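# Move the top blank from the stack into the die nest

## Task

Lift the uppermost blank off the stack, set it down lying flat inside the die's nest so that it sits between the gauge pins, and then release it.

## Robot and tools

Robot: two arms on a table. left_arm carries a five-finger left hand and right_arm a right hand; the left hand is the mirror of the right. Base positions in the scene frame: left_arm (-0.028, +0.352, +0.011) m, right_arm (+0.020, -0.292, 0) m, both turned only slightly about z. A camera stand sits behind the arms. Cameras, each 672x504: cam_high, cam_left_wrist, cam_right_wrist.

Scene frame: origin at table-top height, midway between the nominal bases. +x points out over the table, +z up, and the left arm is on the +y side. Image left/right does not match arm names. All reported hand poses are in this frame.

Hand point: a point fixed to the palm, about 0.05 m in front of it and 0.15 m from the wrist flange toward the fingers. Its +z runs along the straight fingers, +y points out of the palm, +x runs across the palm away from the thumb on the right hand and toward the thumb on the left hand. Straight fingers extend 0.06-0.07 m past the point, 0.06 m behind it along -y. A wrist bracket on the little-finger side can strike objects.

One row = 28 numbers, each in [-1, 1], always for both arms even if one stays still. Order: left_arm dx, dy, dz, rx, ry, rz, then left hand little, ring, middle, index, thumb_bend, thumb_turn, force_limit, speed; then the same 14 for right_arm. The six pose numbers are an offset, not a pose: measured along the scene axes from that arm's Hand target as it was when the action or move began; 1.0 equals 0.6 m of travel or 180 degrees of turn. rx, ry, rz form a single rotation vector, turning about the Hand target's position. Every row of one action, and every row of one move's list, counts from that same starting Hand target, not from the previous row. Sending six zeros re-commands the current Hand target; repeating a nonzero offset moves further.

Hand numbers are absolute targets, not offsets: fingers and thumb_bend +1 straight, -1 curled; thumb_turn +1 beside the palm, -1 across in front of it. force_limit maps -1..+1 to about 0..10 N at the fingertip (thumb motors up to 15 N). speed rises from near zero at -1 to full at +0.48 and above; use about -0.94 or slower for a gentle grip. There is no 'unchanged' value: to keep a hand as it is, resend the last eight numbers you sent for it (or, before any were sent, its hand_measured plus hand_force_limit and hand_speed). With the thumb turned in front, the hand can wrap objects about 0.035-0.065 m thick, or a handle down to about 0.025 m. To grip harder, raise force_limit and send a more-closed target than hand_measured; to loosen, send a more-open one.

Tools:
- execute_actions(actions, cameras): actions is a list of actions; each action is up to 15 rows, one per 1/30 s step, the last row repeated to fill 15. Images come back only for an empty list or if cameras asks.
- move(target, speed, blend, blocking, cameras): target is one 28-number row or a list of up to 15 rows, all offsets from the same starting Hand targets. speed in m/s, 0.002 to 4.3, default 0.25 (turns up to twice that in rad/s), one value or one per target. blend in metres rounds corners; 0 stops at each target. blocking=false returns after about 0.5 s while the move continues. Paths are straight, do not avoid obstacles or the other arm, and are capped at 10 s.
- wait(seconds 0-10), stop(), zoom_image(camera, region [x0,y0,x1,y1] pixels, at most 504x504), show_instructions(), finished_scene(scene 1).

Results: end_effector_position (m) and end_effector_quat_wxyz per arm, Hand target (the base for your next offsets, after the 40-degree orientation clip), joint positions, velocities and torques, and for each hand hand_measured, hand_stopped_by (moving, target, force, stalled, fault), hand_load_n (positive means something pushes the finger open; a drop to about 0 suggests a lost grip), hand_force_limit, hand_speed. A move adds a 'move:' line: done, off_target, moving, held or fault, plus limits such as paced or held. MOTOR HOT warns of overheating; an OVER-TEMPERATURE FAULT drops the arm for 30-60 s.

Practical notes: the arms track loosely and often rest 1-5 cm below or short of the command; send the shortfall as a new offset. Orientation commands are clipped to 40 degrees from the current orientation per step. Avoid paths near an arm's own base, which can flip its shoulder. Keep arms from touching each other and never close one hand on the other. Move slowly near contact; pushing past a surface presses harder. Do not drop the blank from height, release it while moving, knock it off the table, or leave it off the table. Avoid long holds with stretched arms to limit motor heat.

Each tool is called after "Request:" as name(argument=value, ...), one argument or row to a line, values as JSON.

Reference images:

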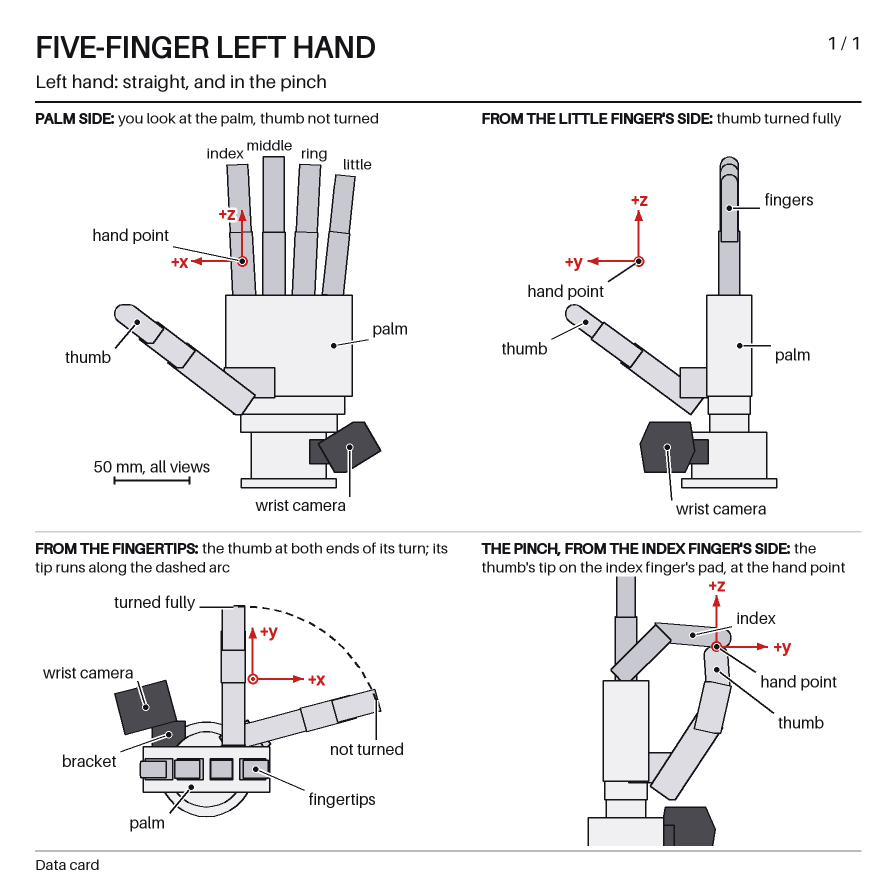

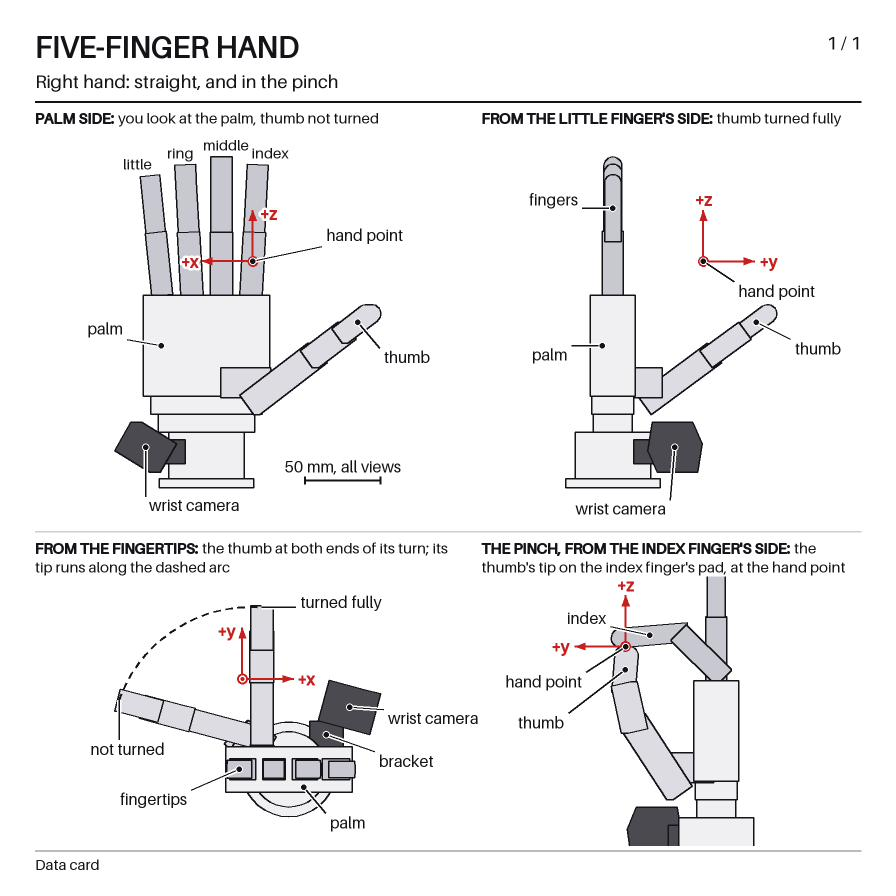

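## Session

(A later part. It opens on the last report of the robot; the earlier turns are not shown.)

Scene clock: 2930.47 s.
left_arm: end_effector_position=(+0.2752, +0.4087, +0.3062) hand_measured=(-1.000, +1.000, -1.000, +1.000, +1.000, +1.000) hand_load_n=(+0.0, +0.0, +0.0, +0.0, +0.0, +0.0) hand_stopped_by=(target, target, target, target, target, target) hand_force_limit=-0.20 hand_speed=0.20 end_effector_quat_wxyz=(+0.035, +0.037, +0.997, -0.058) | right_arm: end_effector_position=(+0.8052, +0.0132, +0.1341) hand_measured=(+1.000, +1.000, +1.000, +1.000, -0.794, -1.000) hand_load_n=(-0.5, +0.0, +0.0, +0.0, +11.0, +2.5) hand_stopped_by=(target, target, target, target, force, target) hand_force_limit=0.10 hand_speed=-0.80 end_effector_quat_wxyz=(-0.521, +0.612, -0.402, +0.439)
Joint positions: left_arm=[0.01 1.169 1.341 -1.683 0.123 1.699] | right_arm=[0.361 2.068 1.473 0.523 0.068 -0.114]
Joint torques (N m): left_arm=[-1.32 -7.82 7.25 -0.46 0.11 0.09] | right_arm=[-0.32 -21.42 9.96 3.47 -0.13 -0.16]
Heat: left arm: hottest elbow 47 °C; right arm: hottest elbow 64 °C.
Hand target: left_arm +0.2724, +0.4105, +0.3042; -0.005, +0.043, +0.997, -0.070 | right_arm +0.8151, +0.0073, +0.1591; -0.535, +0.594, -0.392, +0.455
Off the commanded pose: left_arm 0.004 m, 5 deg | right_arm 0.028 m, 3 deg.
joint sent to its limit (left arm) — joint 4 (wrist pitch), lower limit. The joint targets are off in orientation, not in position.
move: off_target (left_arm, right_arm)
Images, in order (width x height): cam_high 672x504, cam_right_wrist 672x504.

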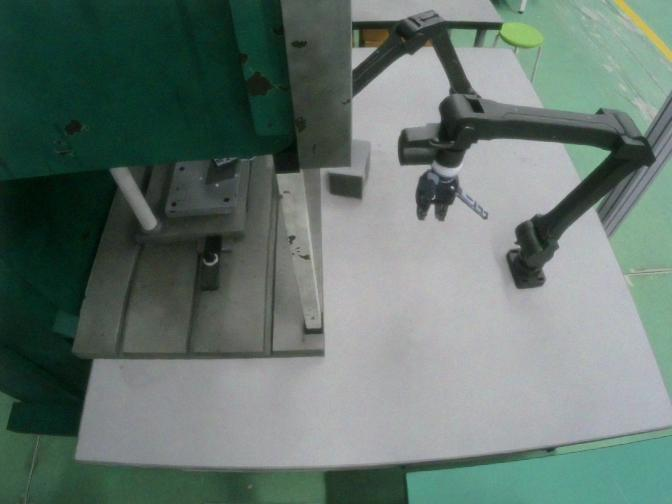

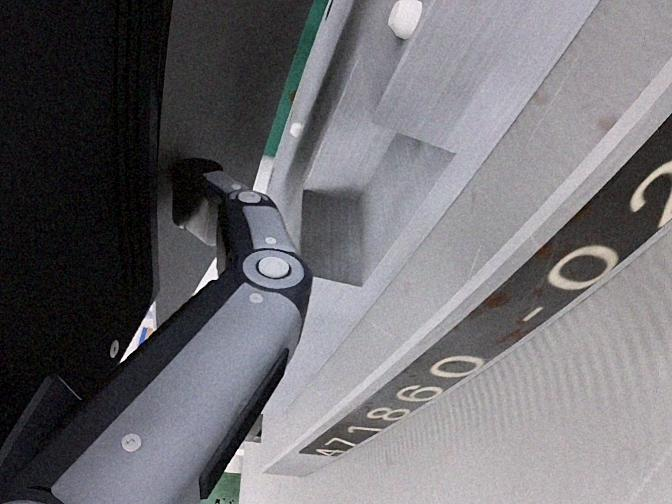

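Request:
move(
  target=[0,0,0,0,0,0,-1,1,-1,1,1,1,-0.2,0.2,0,0,-0.0333,0,0,0,1,1,1,1,-1,-1,0.1,-0.8],
  speed=0.05,
  cameras=["cam_high","cam_right_wrist"],
)

Request:
zoom_image(
  camera="cam_right_wrist",
  region=[130, 0, 500, 400],
)

Request:
zoom_image(
  camera="cam_high",
  region=[165, 150, 255, 220],
)

Scene clock: 2936.40 s.
left_arm: end_effector_position=(+0.2752, +0.4087, +0.3062) hand_measured=(-1.000, +1.000, -1.000, +1.000, +1.000, +1.000) hand_load_n=(+0.0, +0.0, +0.0, +0.0, +0.0, +0.0) hand_stopped_by=(target, target, target, target, target, target) hand_force_limit=-0.20 hand_speed=0.20 end_effector_quat_wxyz=(+0.035, +0.037, +0.997, -0.058) | right_arm: end_effector_position=(+0.8049, +0.0131, +0.1273) hand_measured=(+1.000, +1.000, +1.000, +1.000, -0.794, -1.000) hand_load_n=(+0.0, -0.5, +0.0, +0.0, +11.5, +3.0) hand_stopped_by=(target, target, target, target, force, target) hand_force_limit=0.10 hand_speed=-0.80 end_effector_quat_wxyz=(-0.526, +0.608, -0.399, +0.442)
Joint positions: left_arm=[0.01 1.169 1.341 -1.683 0.123 1.699] | right_arm=[0.361 2.08 1.461 0.562 0.068 -0.114]
Joint torques (N m): left_arm=[-1.38 -7.88 7.25 -0.46 0.11 0.09] | right_arm=[-0.03 -19.84 9.88 3.56 -0.11 -0.14]
Heat: left arm: hottest elbow 47 °C; right arm: hottest elbow 64 °C.
Hand target: left_arm +0.2724, +0.4105, +0.3042; -0.005, +0.043, +0.997, -0.070 | right_arm +0.8150, +0.0073, +0.1391; -0.535, +0.594, -0.392, +0.455
Off the commanded pose: left_arm 0.004 m, 5 deg | right_arm 0.017 m, 3 deg.
joint sent to its limit (left arm) — joint 4 (wrist pitch), lower limit. The joint targets are off in orientation, not in position.
move: off_target (left_arm, right_arm)
Images, in order (width x height): cam_high 672x504, cam_right_wrist 672x504.

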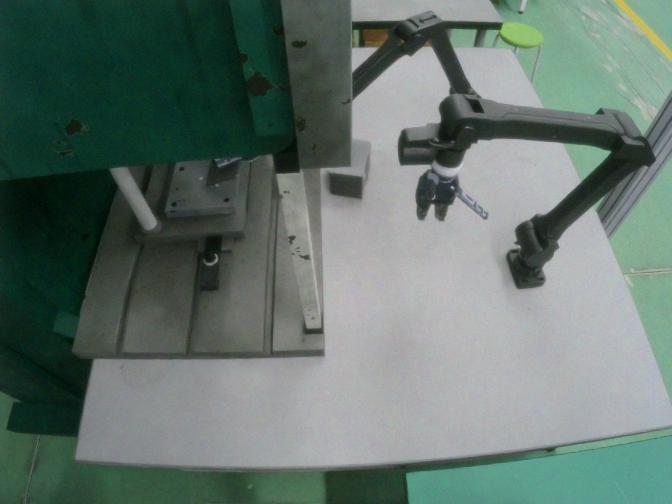

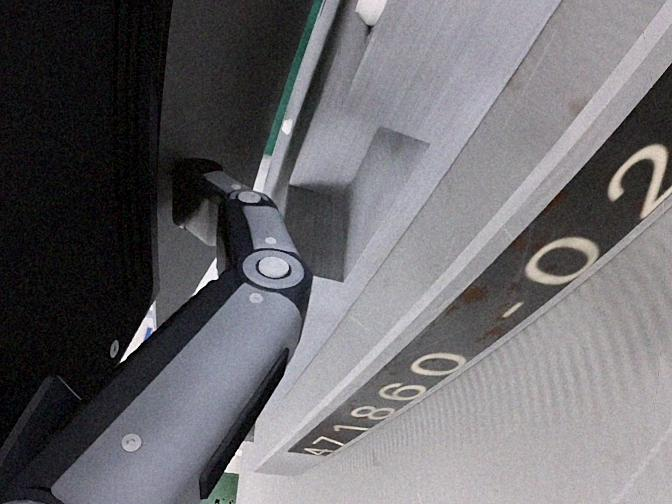

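Scaled by 1.260 from the camera's 672x504 image, which has a finer 960x720 frame.

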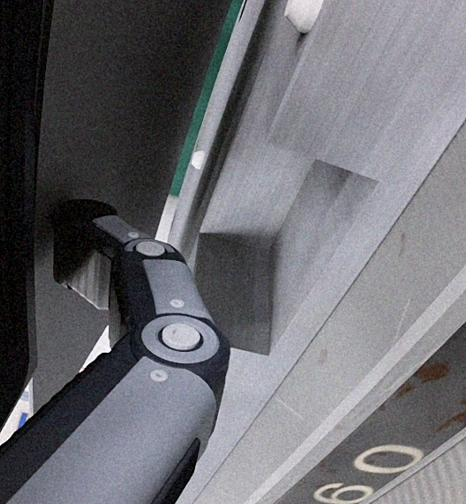

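Scaled by 5.600 from the camera's 672x504 image, which has a finer 960x720 frame.

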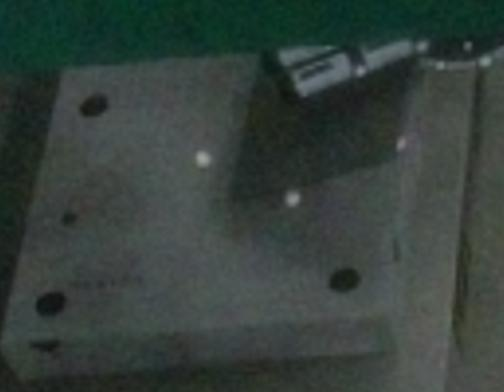

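Request:
move(
  target=[0,0,0,0,0,0,-1,1,-1,1,1,1,-0.2,0.2,0,-0.0250,-0.0117,0,0,0,1,1,1,1,-1,-1,0.1,-0.8],
  speed=0.05,
  cameras=["cam_high","cam_right_wrist"],
)

Request:
zoom_image(
  camera="cam_right_wrist",
  region=[130, 0, 500, 400],
)

Request:
zoom_image(
  camera="cam_high",
  region=[165, 150, 255, 220],
)

Scene clock: 2952.97 s.
left_arm: end_effector_position=(+0.2752, +0.4087, +0.3062) hand_measured=(-1.000, +1.000, -1.000, +1.000, +1.000, +1.000) hand_load_n=(+0.0, +0.0, +0.5, +0.0, +0.0, +0.0) hand_stopped_by=(target, target, target, target, target, target) hand_force_limit=-0.20 hand_speed=0.20 end_effector_quat_wxyz=(+0.035, +0.037, +0.997, -0.058) | right_arm: end_effector_position=(+0.8054, -0.0021, +0.1213) hand_measured=(+1.000, +1.000, +1.000, +1.000, -0.794, -1.000) hand_load_n=(+0.0, +0.0, +0.0, +0.0, +11.0, +3.0) hand_stopped_by=(target, target, target, target, force, target) hand_force_limit=0.10 hand_speed=-0.80 end_effector_quat_wxyz=(-0.526, +0.607, -0.400, +0.442)
Joint positions: left_arm=[0.01 1.169 1.341 -1.683 0.123 1.699] | right_arm=[0.339 2.08 1.44 0.585 0.047 -0.114]
Joint torques (N m): left_arm=[-1.38 -7.88 7.24 -0.46 0.11 0.09] | right_arm=[-0.85 -19.9 9.88 3.37 -0.18 -0.16]
Heat: left arm: hottest elbow 46 °C; right arm: hottest elbow 65 °C.
Hand target: left_arm +0.2724, +0.4105, +0.3042; -0.005, +0.043, +0.997, -0.070 | right_arm +0.8151, -0.0078, +0.1321; -0.535, +0.594, -0.392, +0.455
Off the commanded pose: left_arm 0.004 m, 5 deg | right_arm 0.016 m, 2 deg.
joint sent to its limit (left arm) — joint 4 (wrist pitch), lower limit. The joint targets are off in orientation, not in position.
move: off_target (left_arm, right_arm)
Images, in order (width x height): cam_high 672x504, cam_right_wrist 672x504.

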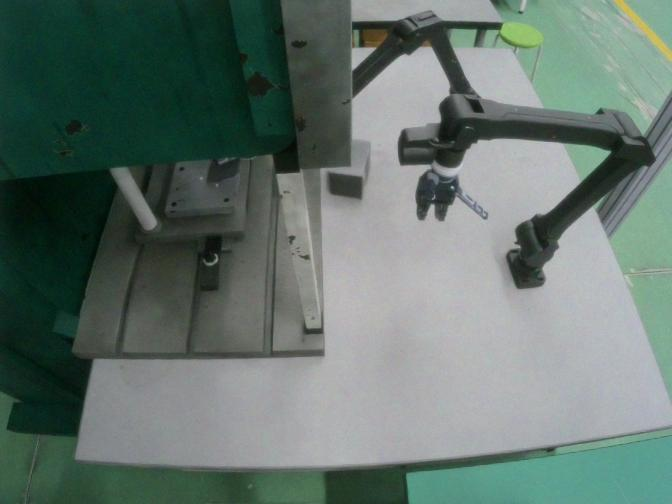

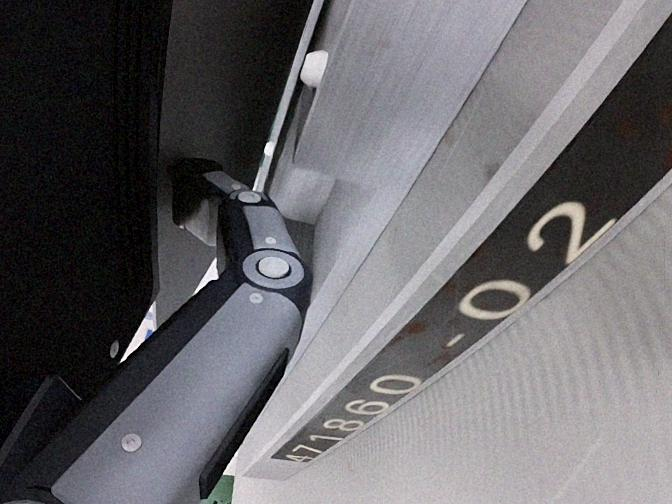

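Scaled by 1.260 from the camera's 672x504 image, which has a finer 960x720 frame.

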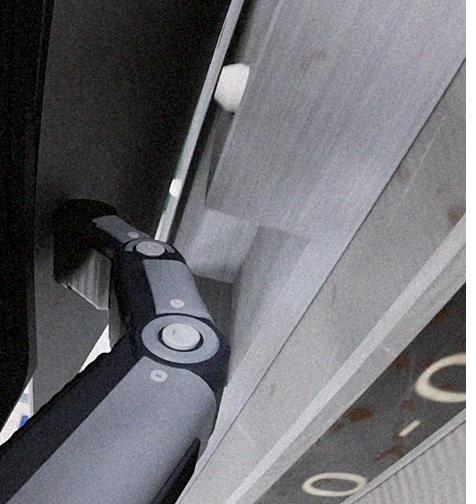

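Scaled by 5.600 from the camera's 672x504 image, which has a finer 960x720 frame.

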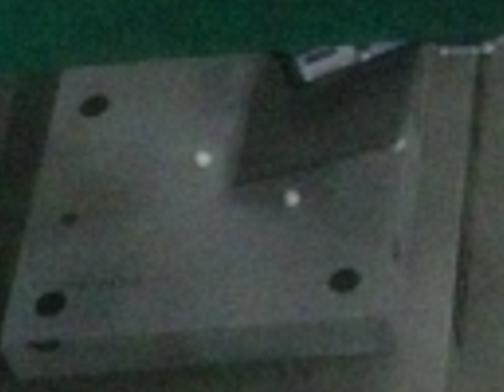

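Request:
move(
  target=[0,0,0,0,0,0,-1,1,-1,1,1,1,-0.2,0.2,0,0.0067,-0.0233,0,0,0,1,1,1,1,-1,-1,0.1,-0.8],
  speed=0.04,
  cameras=["cam_high","cam_right_wrist"],
)

Request:
zoom_image(
  camera="cam_right_wrist",
  region=[130, 0, 500, 400],
)

Request:
zoom_image(
  camera="cam_high",
  region=[165, 150, 255, 220],
)

Scene clock: 2963.57 s.
left_arm: end_effector_position=(+0.2752, +0.4087, +0.3062) hand_measured=(-1.000, +1.000, -1.000, +1.000, +1.000, +1.000) hand_load_n=(+0.0, +0.0, +0.0, +0.0, +0.0, +0.0) hand_stopped_by=(target, target, target, target, target, target) hand_force_limit=-0.20 hand_speed=0.20 end_effector_quat_wxyz=(+0.035, +0.037, +0.997, -0.058) | right_arm: end_effector_position=(+0.8073, -0.0018, +0.1104) hand_measured=(+1.000, +1.000, +1.000, +1.000, -0.794, -1.000) hand_load_n=(+0.0, -0.5, +0.0, +0.0, +8.0, +2.0) hand_stopped_by=(target, target, target, target, force, target) hand_force_limit=0.10 hand_speed=-0.80 end_effector_quat_wxyz=(-0.528, +0.605, -0.398, +0.444)
Joint positions: left_arm=[0.01 1.169 1.341 -1.683 0.123 1.699] | right_arm=[0.338 2.103 1.44 0.614 0.046 -0.115]
Joint torques (N m): left_arm=[-1.38 -7.88 7.24 -0.46 0.11 0.09] | right_arm=[0.32 -19.84 9.5 3.3 0.1 -0.12]
Heat: left arm: hottest elbow 46 °C; right arm: hottest elbow 65 °C.
Hand target: left_arm +0.2724, +0.4105, +0.3042; -0.005, +0.043, +0.997, -0.070 | right_arm +0.8150, -0.0036, +0.1182; -0.535, +0.594, -0.392, +0.455
Off the commanded pose: left_arm 0.004 m, 5 deg | right_arm 0.011 m, 2 deg.
joint sent to its limit (left arm) — joint 4 (wrist pitch), lower limit. The joint targets are off in orientation, not in position.
move: off_target (left_arm, right_arm)
Images, in order (width x height): cam_high 672x504, cam_right_wrist 672x504.

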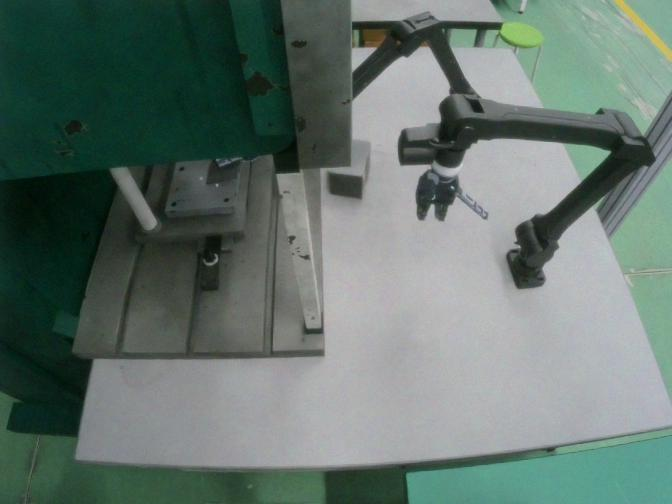

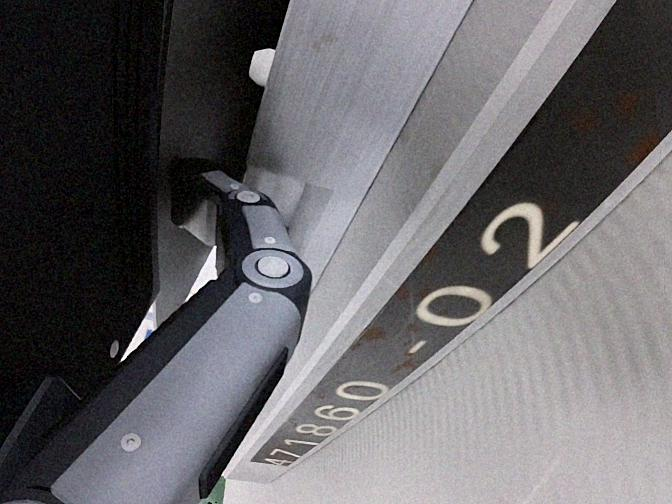

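Scaled by 1.260 from the camera's 672x504 image, which has a finer 960x720 frame.

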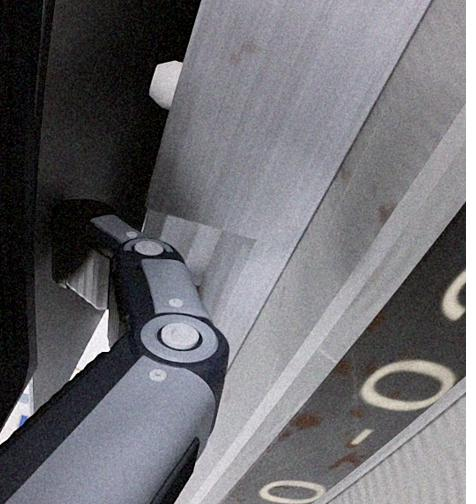

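Scaled by 5.600 from the camera's 672x504 image, which has a finer 960x720 frame.

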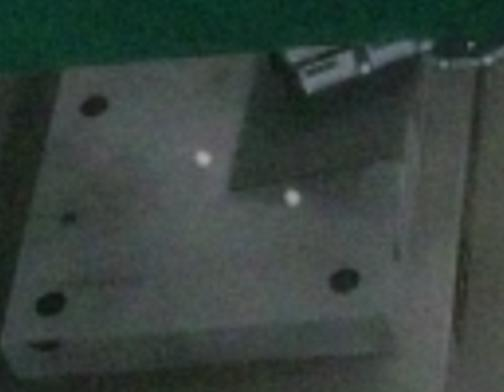

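Request:
move(
  target=[0,0,0,0,0,0,-1,1,-1,1,1,1,-0.2,0.2,0,0,0,0,0,0,1,1,1,1,-0.3,-1,0.1,-0.85],
  speed=0.04,
  cameras=["cam_high","cam_right_wrist"],
)

Request:
zoom_image(
  camera="cam_right_wrist",
  region=[130, 0, 500, 400],
)

Request:
zoom_image(
  camera="cam_high",
  region=[165, 150, 255, 220],
)

Scene clock: 2984.93 s.
left_arm: end_effector_position=(+0.2752, +0.4087, +0.3062) hand_measured=(-1.000, +1.000, -1.000, +1.000, +1.000, +1.000) hand_load_n=(+0.0, +0.0, +0.0, +0.0, +0.0, +0.0) hand_stopped_by=(target, target, target, target, target, target) hand_force_limit=-0.20 hand_speed=0.20 end_effector_quat_wxyz=(+0.035, +0.037, +0.997, -0.058) | right_arm: end_effector_position=(+0.8082, -0.0015, +0.1136) hand_measured=(+1.000, +1.000, +1.000, +1.000, -0.300, -1.000) hand_load_n=(+0.0, +0.0, +0.0, +0.0, +0.0, +0.0) hand_stopped_by=(target, target, target, target, target, target) hand_force_limit=0.10 hand_speed=-0.85 end_effector_quat_wxyz=(-0.531, +0.602, -0.396, +0.447)
Joint positions: left_arm=[0.01 1.169 1.341 -1.683 0.123 1.699] | right_arm=[0.338 2.103 1.44 0.626 0.046 -0.116]
Joint torques (N m): left_arm=[-1.38 -7.88 7.24 -0.46 0.11 0.09] | right_arm=[0.44 -20.07 9.77 2.84 0.09 -0.11]
Heat: left arm: hottest elbow 46 °C; right arm: hottest elbow 64 °C.
Hand target: left_arm +0.2724, +0.4105, +0.3042; -0.005, +0.043, +0.997, -0.070 | right_arm +0.8150, -0.0036, +0.1182; -0.535, +0.594, -0.392, +0.455
Off the commanded pose: left_arm 0.004 m, 5 deg | right_arm 0.009 m, 1 deg.
joint sent to its limit (left arm) — joint 4 (wrist pitch), lower limit. The joint targets are off in orientation, not in position.
move: off_target (left_arm)
Images, in order (width x height): cam_high 672x504, cam_right_wrist 672x504.

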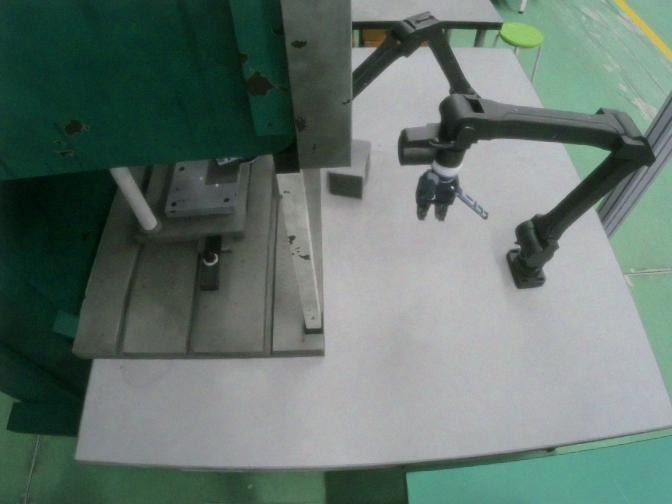

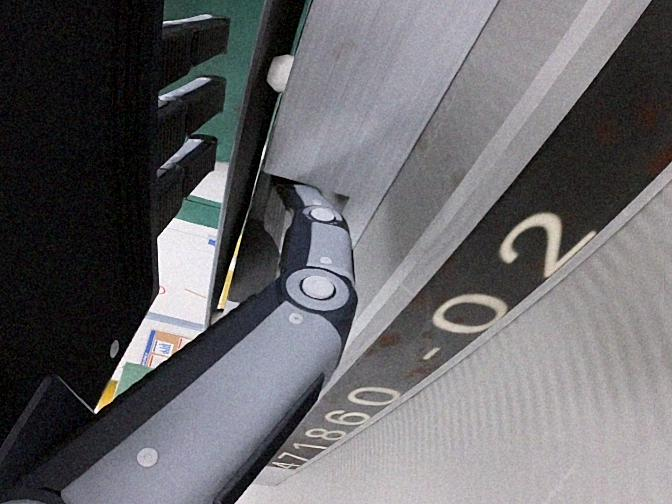

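Scaled by 1.260 from the camera's 672x504 image, which has a finer 960x720 frame.

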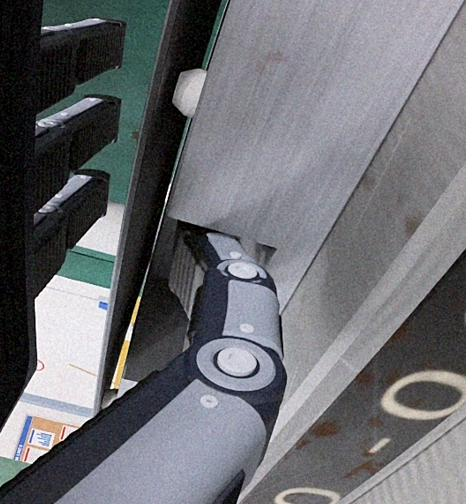

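Scaled by 5.600 from the camera's 672x504 image, which has a finer 960x720 frame.

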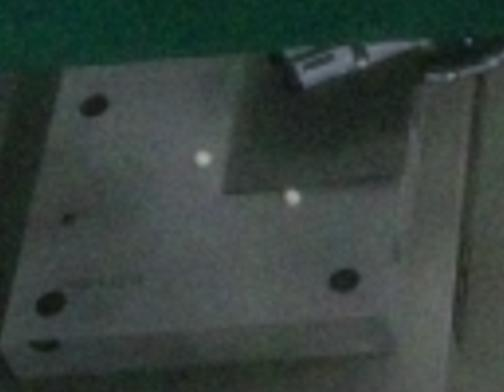

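Request:
move(
  target=[
    [0,0,0,0,0,0,-1,1,-1,1,1,1,-0.2,0.2,0,0,0,0,0,0,1,1,1,1,-0.15,-1,0.1,-0.7],
    [0,0,0,0,0,0,-1,1,-1,1,1,1,-0.2,0.2,-0.09,-0.025,0.005,0,0,0,1,1,1,1,-0.15,-1,0.1,-0.7],
  ],
  speed=0.05,
  cameras=["cam_high","cam_right_wrist"],
)

Request:
zoom_image(
  camera="cam_right_wrist",
  region=[130, 0, 500, 400],
)

Request:
zoom_image(
  camera="cam_high",
  region=[165, 150, 255, 220],
)

Scene clock: 3012.27 s.
left_arm: end_effector_position=(+0.2752, +0.4087, +0.3062) hand_measured=(-1.000, +1.000, -1.000, +1.000, +1.000, +1.000) hand_load_n=(+0.0, +0.0, +0.0, +0.0, +0.0, +0.0) hand_stopped_by=(target, target, target, target, target, target) hand_force_limit=-0.20 hand_speed=0.20 end_effector_quat_wxyz=(+0.035, +0.037, +0.997, -0.058) | right_arm: end_effector_position=(+0.7601, -0.0194, +0.0995) hand_measured=(+1.000, +1.000, +1.000, +1.000, -0.150, -1.000) hand_load_n=(+0.0, +0.0, +0.0, +0.0, +0.5, +0.0) hand_stopped_by=(target, target, target, target, target, target) hand_force_limit=0.10 hand_speed=-0.70 end_effector_quat_wxyz=(-0.525, +0.605, -0.400, +0.444)
Joint positions: left_arm=[0.01 1.169 1.341 -1.683 0.123 1.699] | right_arm=[0.338 2.021 1.256 0.713 0.051 -0.115]
Joint torques (N m): left_arm=[-1.32 -7.88 7.24 -0.46 0.11 0.08] | right_arm=[0.85 -21.01 7.87 2.63 0.12 -0.14]
Heat: left arm: hottest elbow 46 °C; right arm: hottest elbow 63 °C.
Hand target: left_arm +0.2724, +0.4105, +0.3042; -0.005, +0.043, +0.997, -0.070 | right_arm +0.7610, -0.0186, +0.1212; -0.535, +0.594, -0.392, +0.455
Off the commanded pose: left_arm 0.004 m, 5 deg | right_arm 0.022 m, 2 deg.
joint sent to its limit (left arm) — joint 4 (wrist pitch), lower limit. The joint targets are off in orientation, not in position.
move: off_target (left_arm, right_arm)
Images, in order (width x height): cam_high 672x504, cam_right_wrist 672x504.

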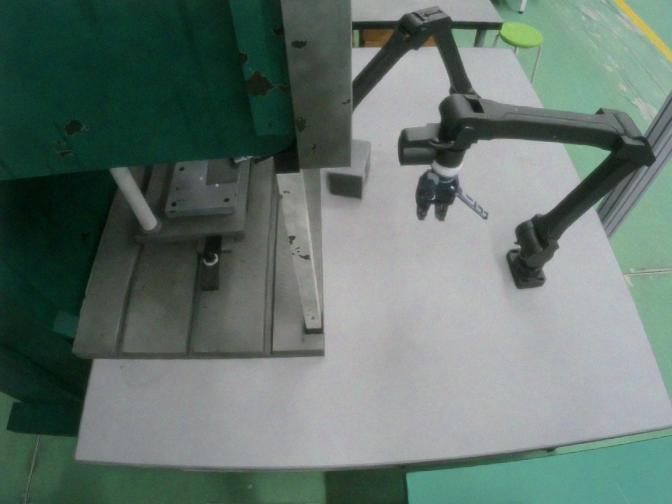

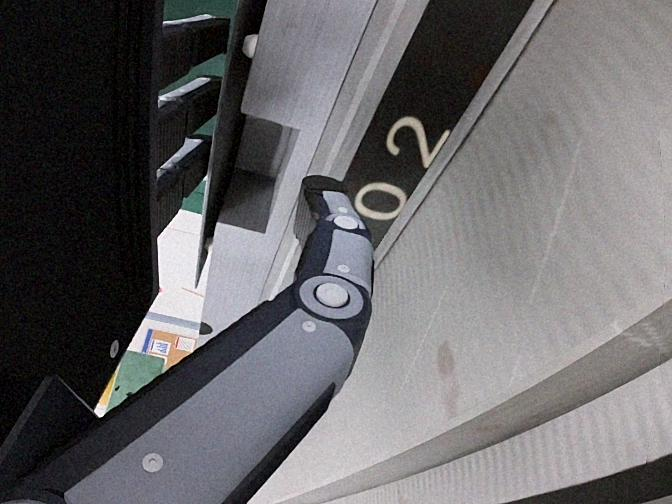

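Scaled by 1.260 from the camera's 672x504 image, which has a finer 960x720 frame.

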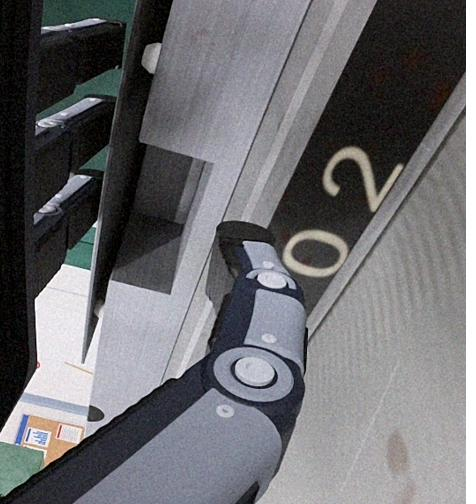

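Scaled by 5.600 from the camera's 672x504 image, which has a finer 960x720 frame.

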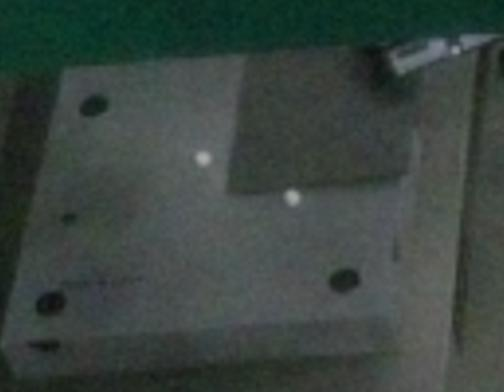

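Request:
move(
  target=[
    [0,0,0,0,0,0,-1,1,-1,1,1,1,-0.2,0.2,-0.138,0.04,0.075,0.0388,0.0314,-0.0825,1,1,1,1,-0.15,-1,0.1,-0.7],
    [0,0,0,0,0,0,-1,1,-1,1,1,1,-0.2,0.2,-0.138,0.04,0.075,0.0388,0.0314,-0.0825,-1,-1,1,1,1,1,0,0.2],
  ],
  speed=0.12,
  cameras=["cam_high","cam_right_wrist"],
)

Request:
zoom_image(
  camera="cam_high",
  region=[165, 150, 255, 220],
)

Scene clock: 3038.53 s.
left_arm: end_effector_position=(+0.2752, +0.4087, +0.3062) hand_measured=(-1.000, +1.000, -1.000, +1.000, +1.000, +1.000) hand_load_n=(+0.0, +0.0, +0.0, +0.0, +0.0, +0.0) hand_stopped_by=(target, target, target, target, target, target) hand_force_limit=-0.20 hand_speed=0.20 end_effector_quat_wxyz=(+0.035, +0.037, +0.997, -0.058) | right_arm: end_effector_position=(+0.6815, +0.0004, +0.1533) hand_measured=(-1.000, -1.000, +1.000, +1.000, +1.000, +1.000) hand_load_n=(+0.0, +0.0, -0.5, +0.0, -0.5, +0.0) hand_stopped_by=(target, target, target, target, target, target) hand_force_limit=0.00 hand_speed=0.20 end_effector_quat_wxyz=(-0.480, +0.531, -0.518, +0.468)
Joint positions: left_arm=[0.01 1.169 1.341 -1.683 0.123 1.699] | right_arm=[0.498 1.795 1.105 0.576 0.469 0.053]
Joint torques (N m): left_arm=[-1.32 -7.82 7.24 -0.46 0.11 0.08] | right_arm=[1.55 -18.08 8.36 1.51 0.17 0.05]
Heat: left arm: hottest elbow 46 °C; right arm: hottest elbow 60 °C.
Hand target: left_arm +0.2724, +0.4105, +0.3042; -0.005, +0.043, +0.997, -0.070 | right_arm +0.6782, +0.0055, +0.1661; -0.487, +0.527, -0.518, +0.466
Off the commanded pose: left_arm 0.004 m, 5 deg | right_arm 0.014 m, 1 deg.
joint sent to its limit (left arm) — joint 4 (wrist pitch), lower limit. The joint targets are off in orientation, not in position.
move: off_target (left_arm, right_arm); target 2's new numbers were sent with right_arm's hand 0.014 m and 1 deg from that target
Images, in order (width x height): cam_high 672x504, cam_right_wrist 672x504.

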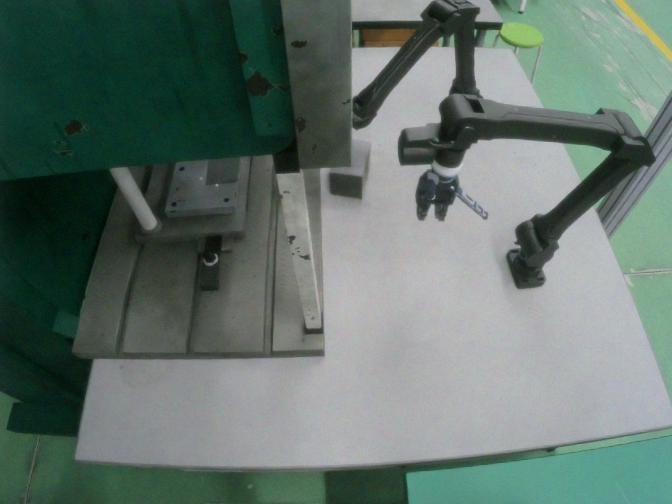

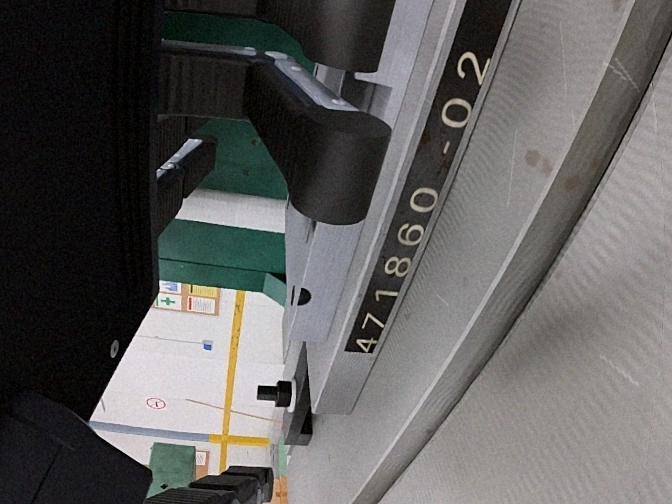

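Scaled by 5.600 from the camera's 672x504 image, which has a finer 960x720 frame.

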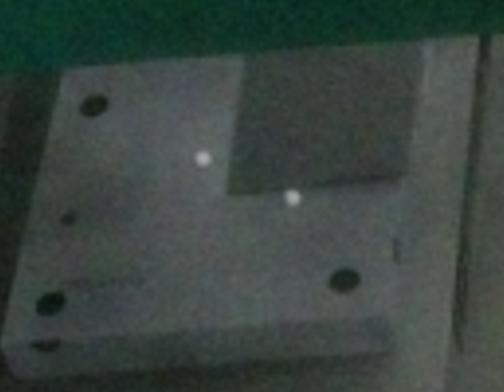

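Request:
move(
  target=[0,0,0,0,0,0,-1,1,-1,1,1,1,-0.2,0.2,0,0.016,-0.09,0,0.0278,0,-1,-1,1,1,1,1,0,0.2],
  speed=0.1,
  cameras=["cam_high","cam_right_wrist"],
)

Request:
zoom_image(
  camera="cam_right_wrist",
  region=[150, 0, 450, 300],
)

Scene clock: 3062.73 s.
left_arm: end_effector_position=(+0.2752, +0.4087, +0.3062) hand_measured=(-1.000, +1.000, -1.000, +1.000, +1.000, +1.000) hand_load_n=(+0.0, +0.0, +0.0, +0.0, +0.0, +0.0) hand_stopped_by=(target, target, target, target, target, target) hand_force_limit=-0.20 hand_speed=0.20 end_effector_quat_wxyz=(+0.035, +0.037, +0.997, -0.058) | right_arm: end_effector_position=(+0.6776, +0.0039, +0.1185) hand_measured=(-1.000, -1.000, +1.000, +1.000, +1.000, +1.000) hand_load_n=(+0.0, +0.0, +0.0, +0.0, +0.5, +0.0) hand_stopped_by=(target, target, target, target, target, target) hand_force_limit=0.00 hand_speed=0.20 end_effector_quat_wxyz=(-0.464, +0.543, -0.538, +0.449)
Joint positions: left_arm=[0.01 1.169 1.341 -1.683 0.123 1.699] | right_arm=[0.503 1.834 1.105 0.54 0.472 0.099]
Joint torques (N m): left_arm=[-1.32 -7.94 7.25 -0.46 0.11 0.09] | right_arm=[1.61 -15.09 9.44 1.61 0.22 0.08]
Heat: left arm: hottest elbow 46 °C; right arm: hottest elbow 58 °C.
Hand target: left_arm +0.2724, +0.4105, +0.3042; -0.005, +0.043, +0.997, -0.070 | right_arm +0.6782, +0.0149, +0.1121; -0.464, +0.546, -0.539, +0.442
Off the commanded pose: left_arm 0.004 m, 5 deg | right_arm 0.013 m, 1 deg.
joint sent to its limit (left arm) — joint 4 (wrist pitch), lower limit. The joint targets are off in orientation, not in position.
move: off_target (left_arm, right_arm)
Images, in order (width x height): cam_high 672x504, cam_right_wrist 672x504.

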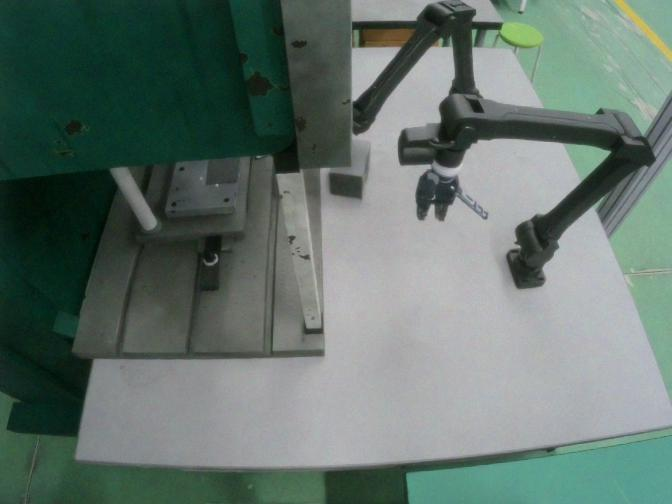

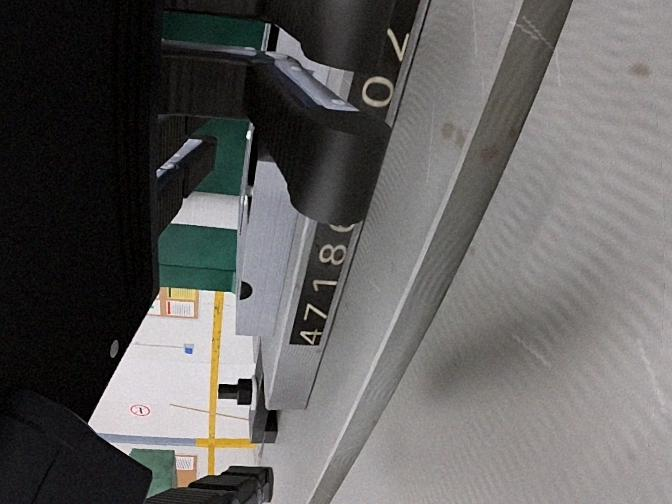

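Scaled by 1.680 from the camera's 672x504 image, which has a finer 960x720 frame.

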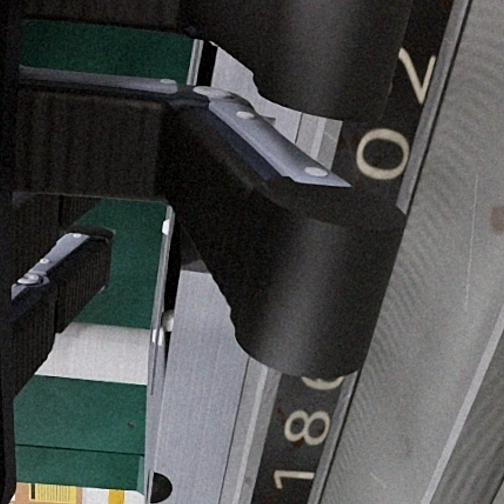

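Request:
move(
  target=[
    [0,0,0,0,0,0,-1,1,-1,1,1,1,-0.2,0.2,0,0.003,-0.045,0,0,0,-1,-1,1,1,1,1,0,0.2],
    [0,0,0,0,0,0,-1,1,-1,1,1,1,-0.2,0.2,0.035,0.003,-0.045,0,0,0,-1,-1,1,1,1,1,0,0.2],
  ],
  speed=0.06,
  cameras=["cam_high","cam_right_wrist"],
)

Request:
zoom_image(
  camera="cam_right_wrist",
  region=[150, 0, 450, 300],
)

Request:
zoom_image(
  camera="cam_high",
  region=[165, 150, 255, 220],
)

Scene clock: 3101.43 s.
left_arm: end_effector_position=(+0.2752, +0.4087, +0.3062) hand_measured=(-1.000, +1.000, -1.000, +1.000, +1.000, +1.000) hand_load_n=(+0.0, +0.0, +0.0, +0.0, +0.0, +0.0) hand_stopped_by=(target, target, target, target, target, target) hand_force_limit=-0.20 hand_speed=0.20 end_effector_quat_wxyz=(+0.035, +0.037, +0.997, -0.058) | right_arm: end_effector_position=(+0.6847, +0.0125, +0.0802) hand_measured=(-1.000, -1.000, +1.000, +1.000, +1.000, +1.000) hand_load_n=(+0.0, +0.0, +0.0, +0.0, +0.0, +0.0) hand_stopped_by=(target, target, target, target, target, target) hand_force_limit=0.00 hand_speed=0.20 end_effector_quat_wxyz=(-0.457, +0.554, -0.538, +0.441)
Joint positions: left_arm=[0.01 1.169 1.341 -1.683 0.123 1.699] | right_arm=[0.506 1.917 1.129 0.572 0.462 0.1]
Joint torques (N m): left_arm=[-1.38 -7.88 7.25 -0.46 0.11 0.09] | right_arm=[0.21 -15.33 11 1.87 -0.05 0.01]
Heat: left arm: hottest elbow 46 °C; right arm: hottest elbow 59 °C.
Hand target: left_arm +0.2724, +0.4105, +0.3042; -0.005, +0.043, +0.997, -0.070 | right_arm +0.6993, +0.0169, +0.0853; -0.464, +0.546, -0.539, +0.442
Off the commanded pose: left_arm 0.004 m, 5 deg | right_arm 0.016 m, 1 deg.
joint sent to its limit (left arm) — joint 4 (wrist pitch), lower limit. The joint targets are off in orientation, not in position.
move: off_target (left_arm, right_arm)
Images, in order (width x height): cam_high 672x504, cam_right_wrist 672x504.

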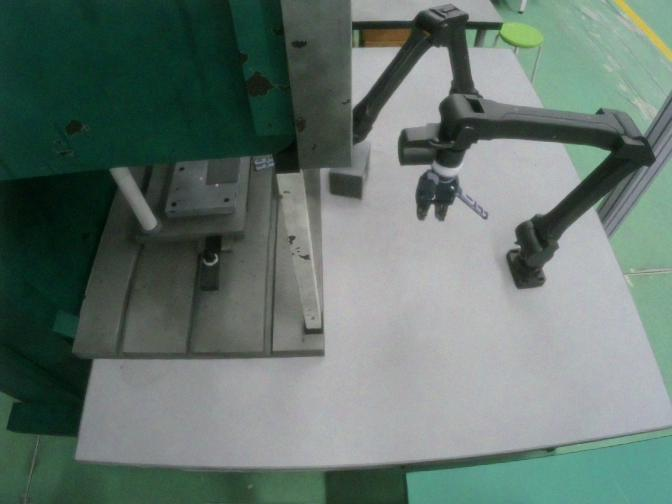

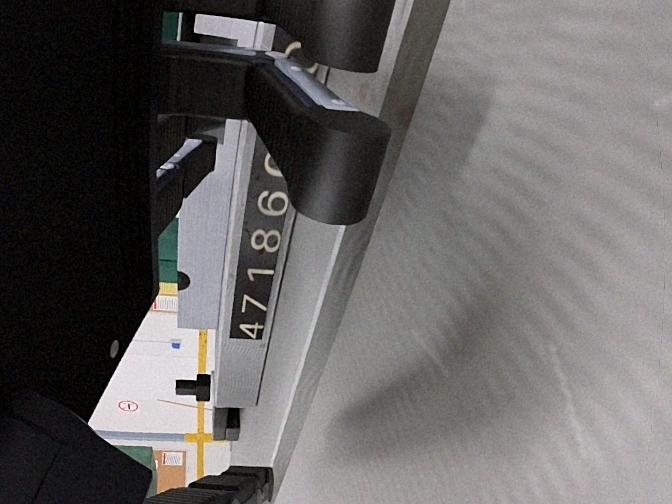

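Scaled by 1.680 from the camera's 672x504 image, which has a finer 960x720 frame.

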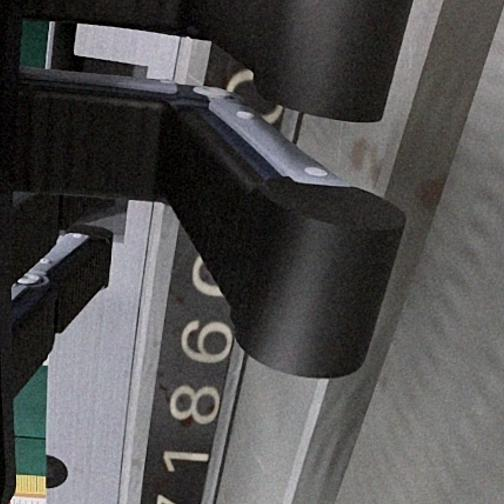

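Scaled by 5.600 from the camera's 672x504 image, which has a finer 960x720 frame.

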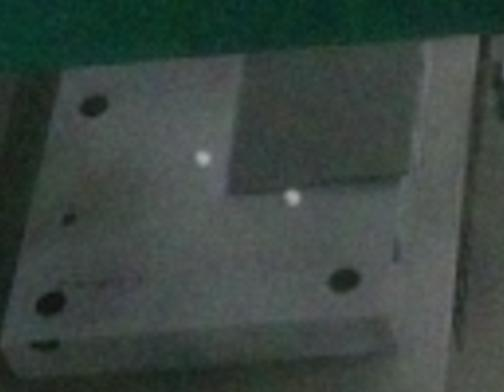

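Request:
zoom_image(
  camera="cam_high",
  region=[195, 140, 295, 220],
)

Scaled by 5.040 from the camera's 672x504 image, which has a finer 960x720 frame.

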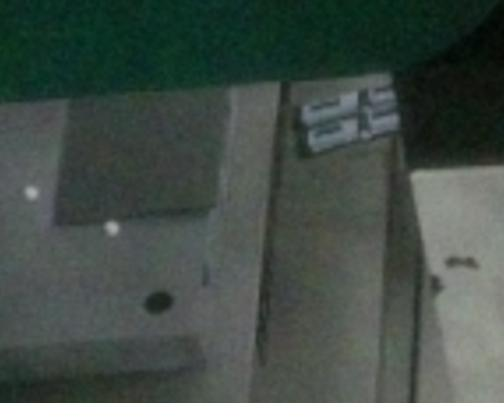

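Request:
move(
  target=[
    [0,0,0,0,0,0,-1,1,-1,1,1,1,-0.2,0.2,0,-0.020,0.04,0,0,0,-1,-1,1,1,1,1,0,0.2],
    [0,0,0,0,0,0,-1,1,-1,1,1,1,-0.2,0.2,0.0333,-0.020,0.04,0,0,0,-1,-1,1,1,1,1,0,0.2],
  ],
  speed=0.06,
  cameras=["cam_high","cam_right_wrist"],
)

Request:
zoom_image(
  camera="cam_right_wrist",
  region=[150, 0, 450, 300],
)

Request:
zoom_image(
  camera="cam_high",
  region=[195, 140, 295, 220],
)

Scene clock: 3125.70 s.
left_arm: end_effector_position=(+0.2752, +0.4087, +0.3062) hand_measured=(-1.000, +1.000, -1.000, +1.000, +1.000, +1.000) hand_load_n=(+0.0, +0.0, +0.5, +0.0, +0.0, +0.0) hand_stopped_by=(target, target, target, target, target, target) hand_force_limit=-0.20 hand_speed=0.20 end_effector_quat_wxyz=(+0.035, +0.037, +0.997, -0.058) | right_arm: end_effector_position=(+0.7039, +0.0048, +0.0999) hand_measured=(-1.000, -1.000, +1.000, +1.000, +1.000, +1.000) hand_load_n=(+0.0, +0.0, +0.0, +0.0, +0.0, +0.0) hand_stopped_by=(target, target, target, target, target, target) hand_force_limit=0.00 hand_speed=0.20 end_effector_quat_wxyz=(-0.460, +0.553, -0.539, +0.439)
Joint positions: left_arm=[0.01 1.169 1.341 -1.683 0.123 1.699] | right_arm=[0.475 1.907 1.18 0.514 0.428 0.1]
Joint torques (N m): left_arm=[-1.32 -7.94 7.25 -0.46 0.11 0.08] | right_arm=[-0.03 -16.44 11.59 1.5 -0.07 -0.05]
Heat: left arm: hottest elbow 46 °C; right arm: hottest elbow 62 °C.
Hand target: left_arm +0.2724, +0.4105, +0.3042; -0.005, +0.043, +0.997, -0.070 | right_arm +0.7193, +0.0047, +0.1093; -0.464, +0.546, -0.539, +0.442
Off the commanded pose: left_arm 0.004 m, 5 deg | right_arm 0.018 m, 1 deg.
joint sent to its limit (left arm) — joint 4 (wrist pitch), lower limit. The joint targets are off in orientation, not in position.
move: off_target (left_arm, right_arm)
Images, in order (width x height): cam_high 672x504, cam_right_wrist 672x504.

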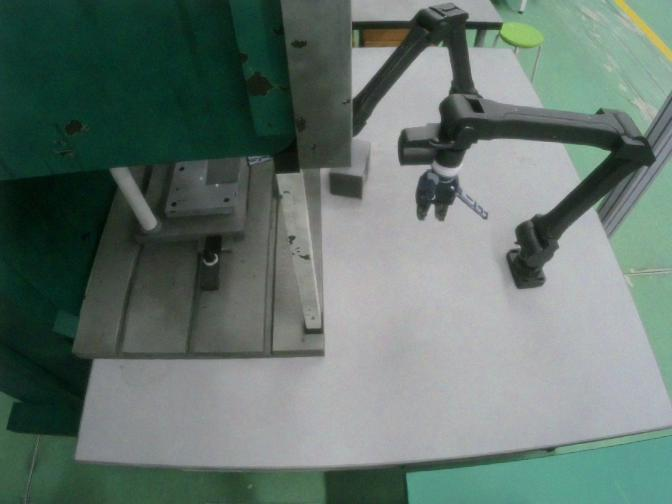

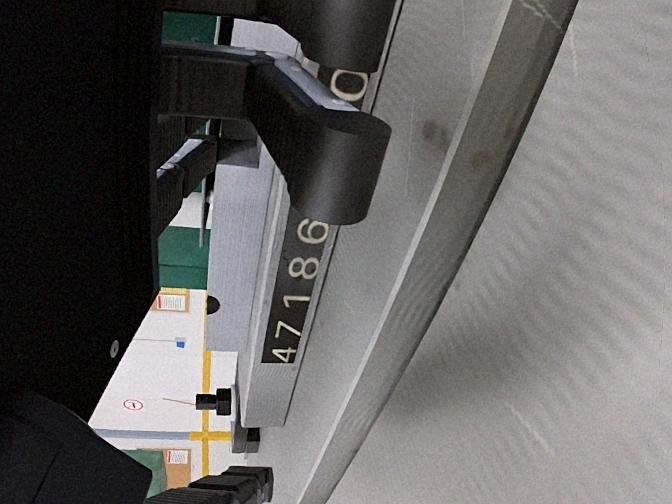

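Scaled by 1.680 from the camera's 672x504 image, which has a finer 960x720 frame.

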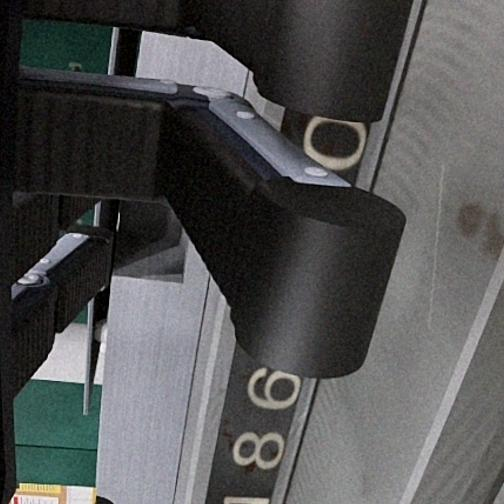

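Scaled by 5.040 from the camera's 672x504 image, which has a finer 960x720 frame.

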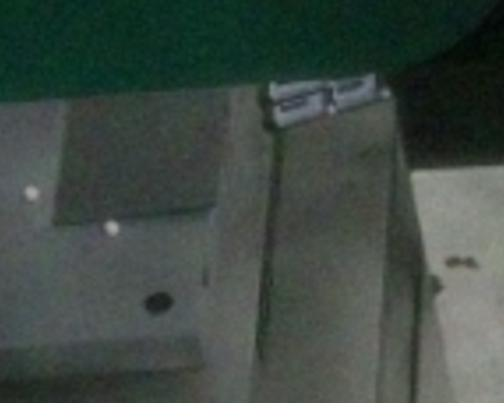

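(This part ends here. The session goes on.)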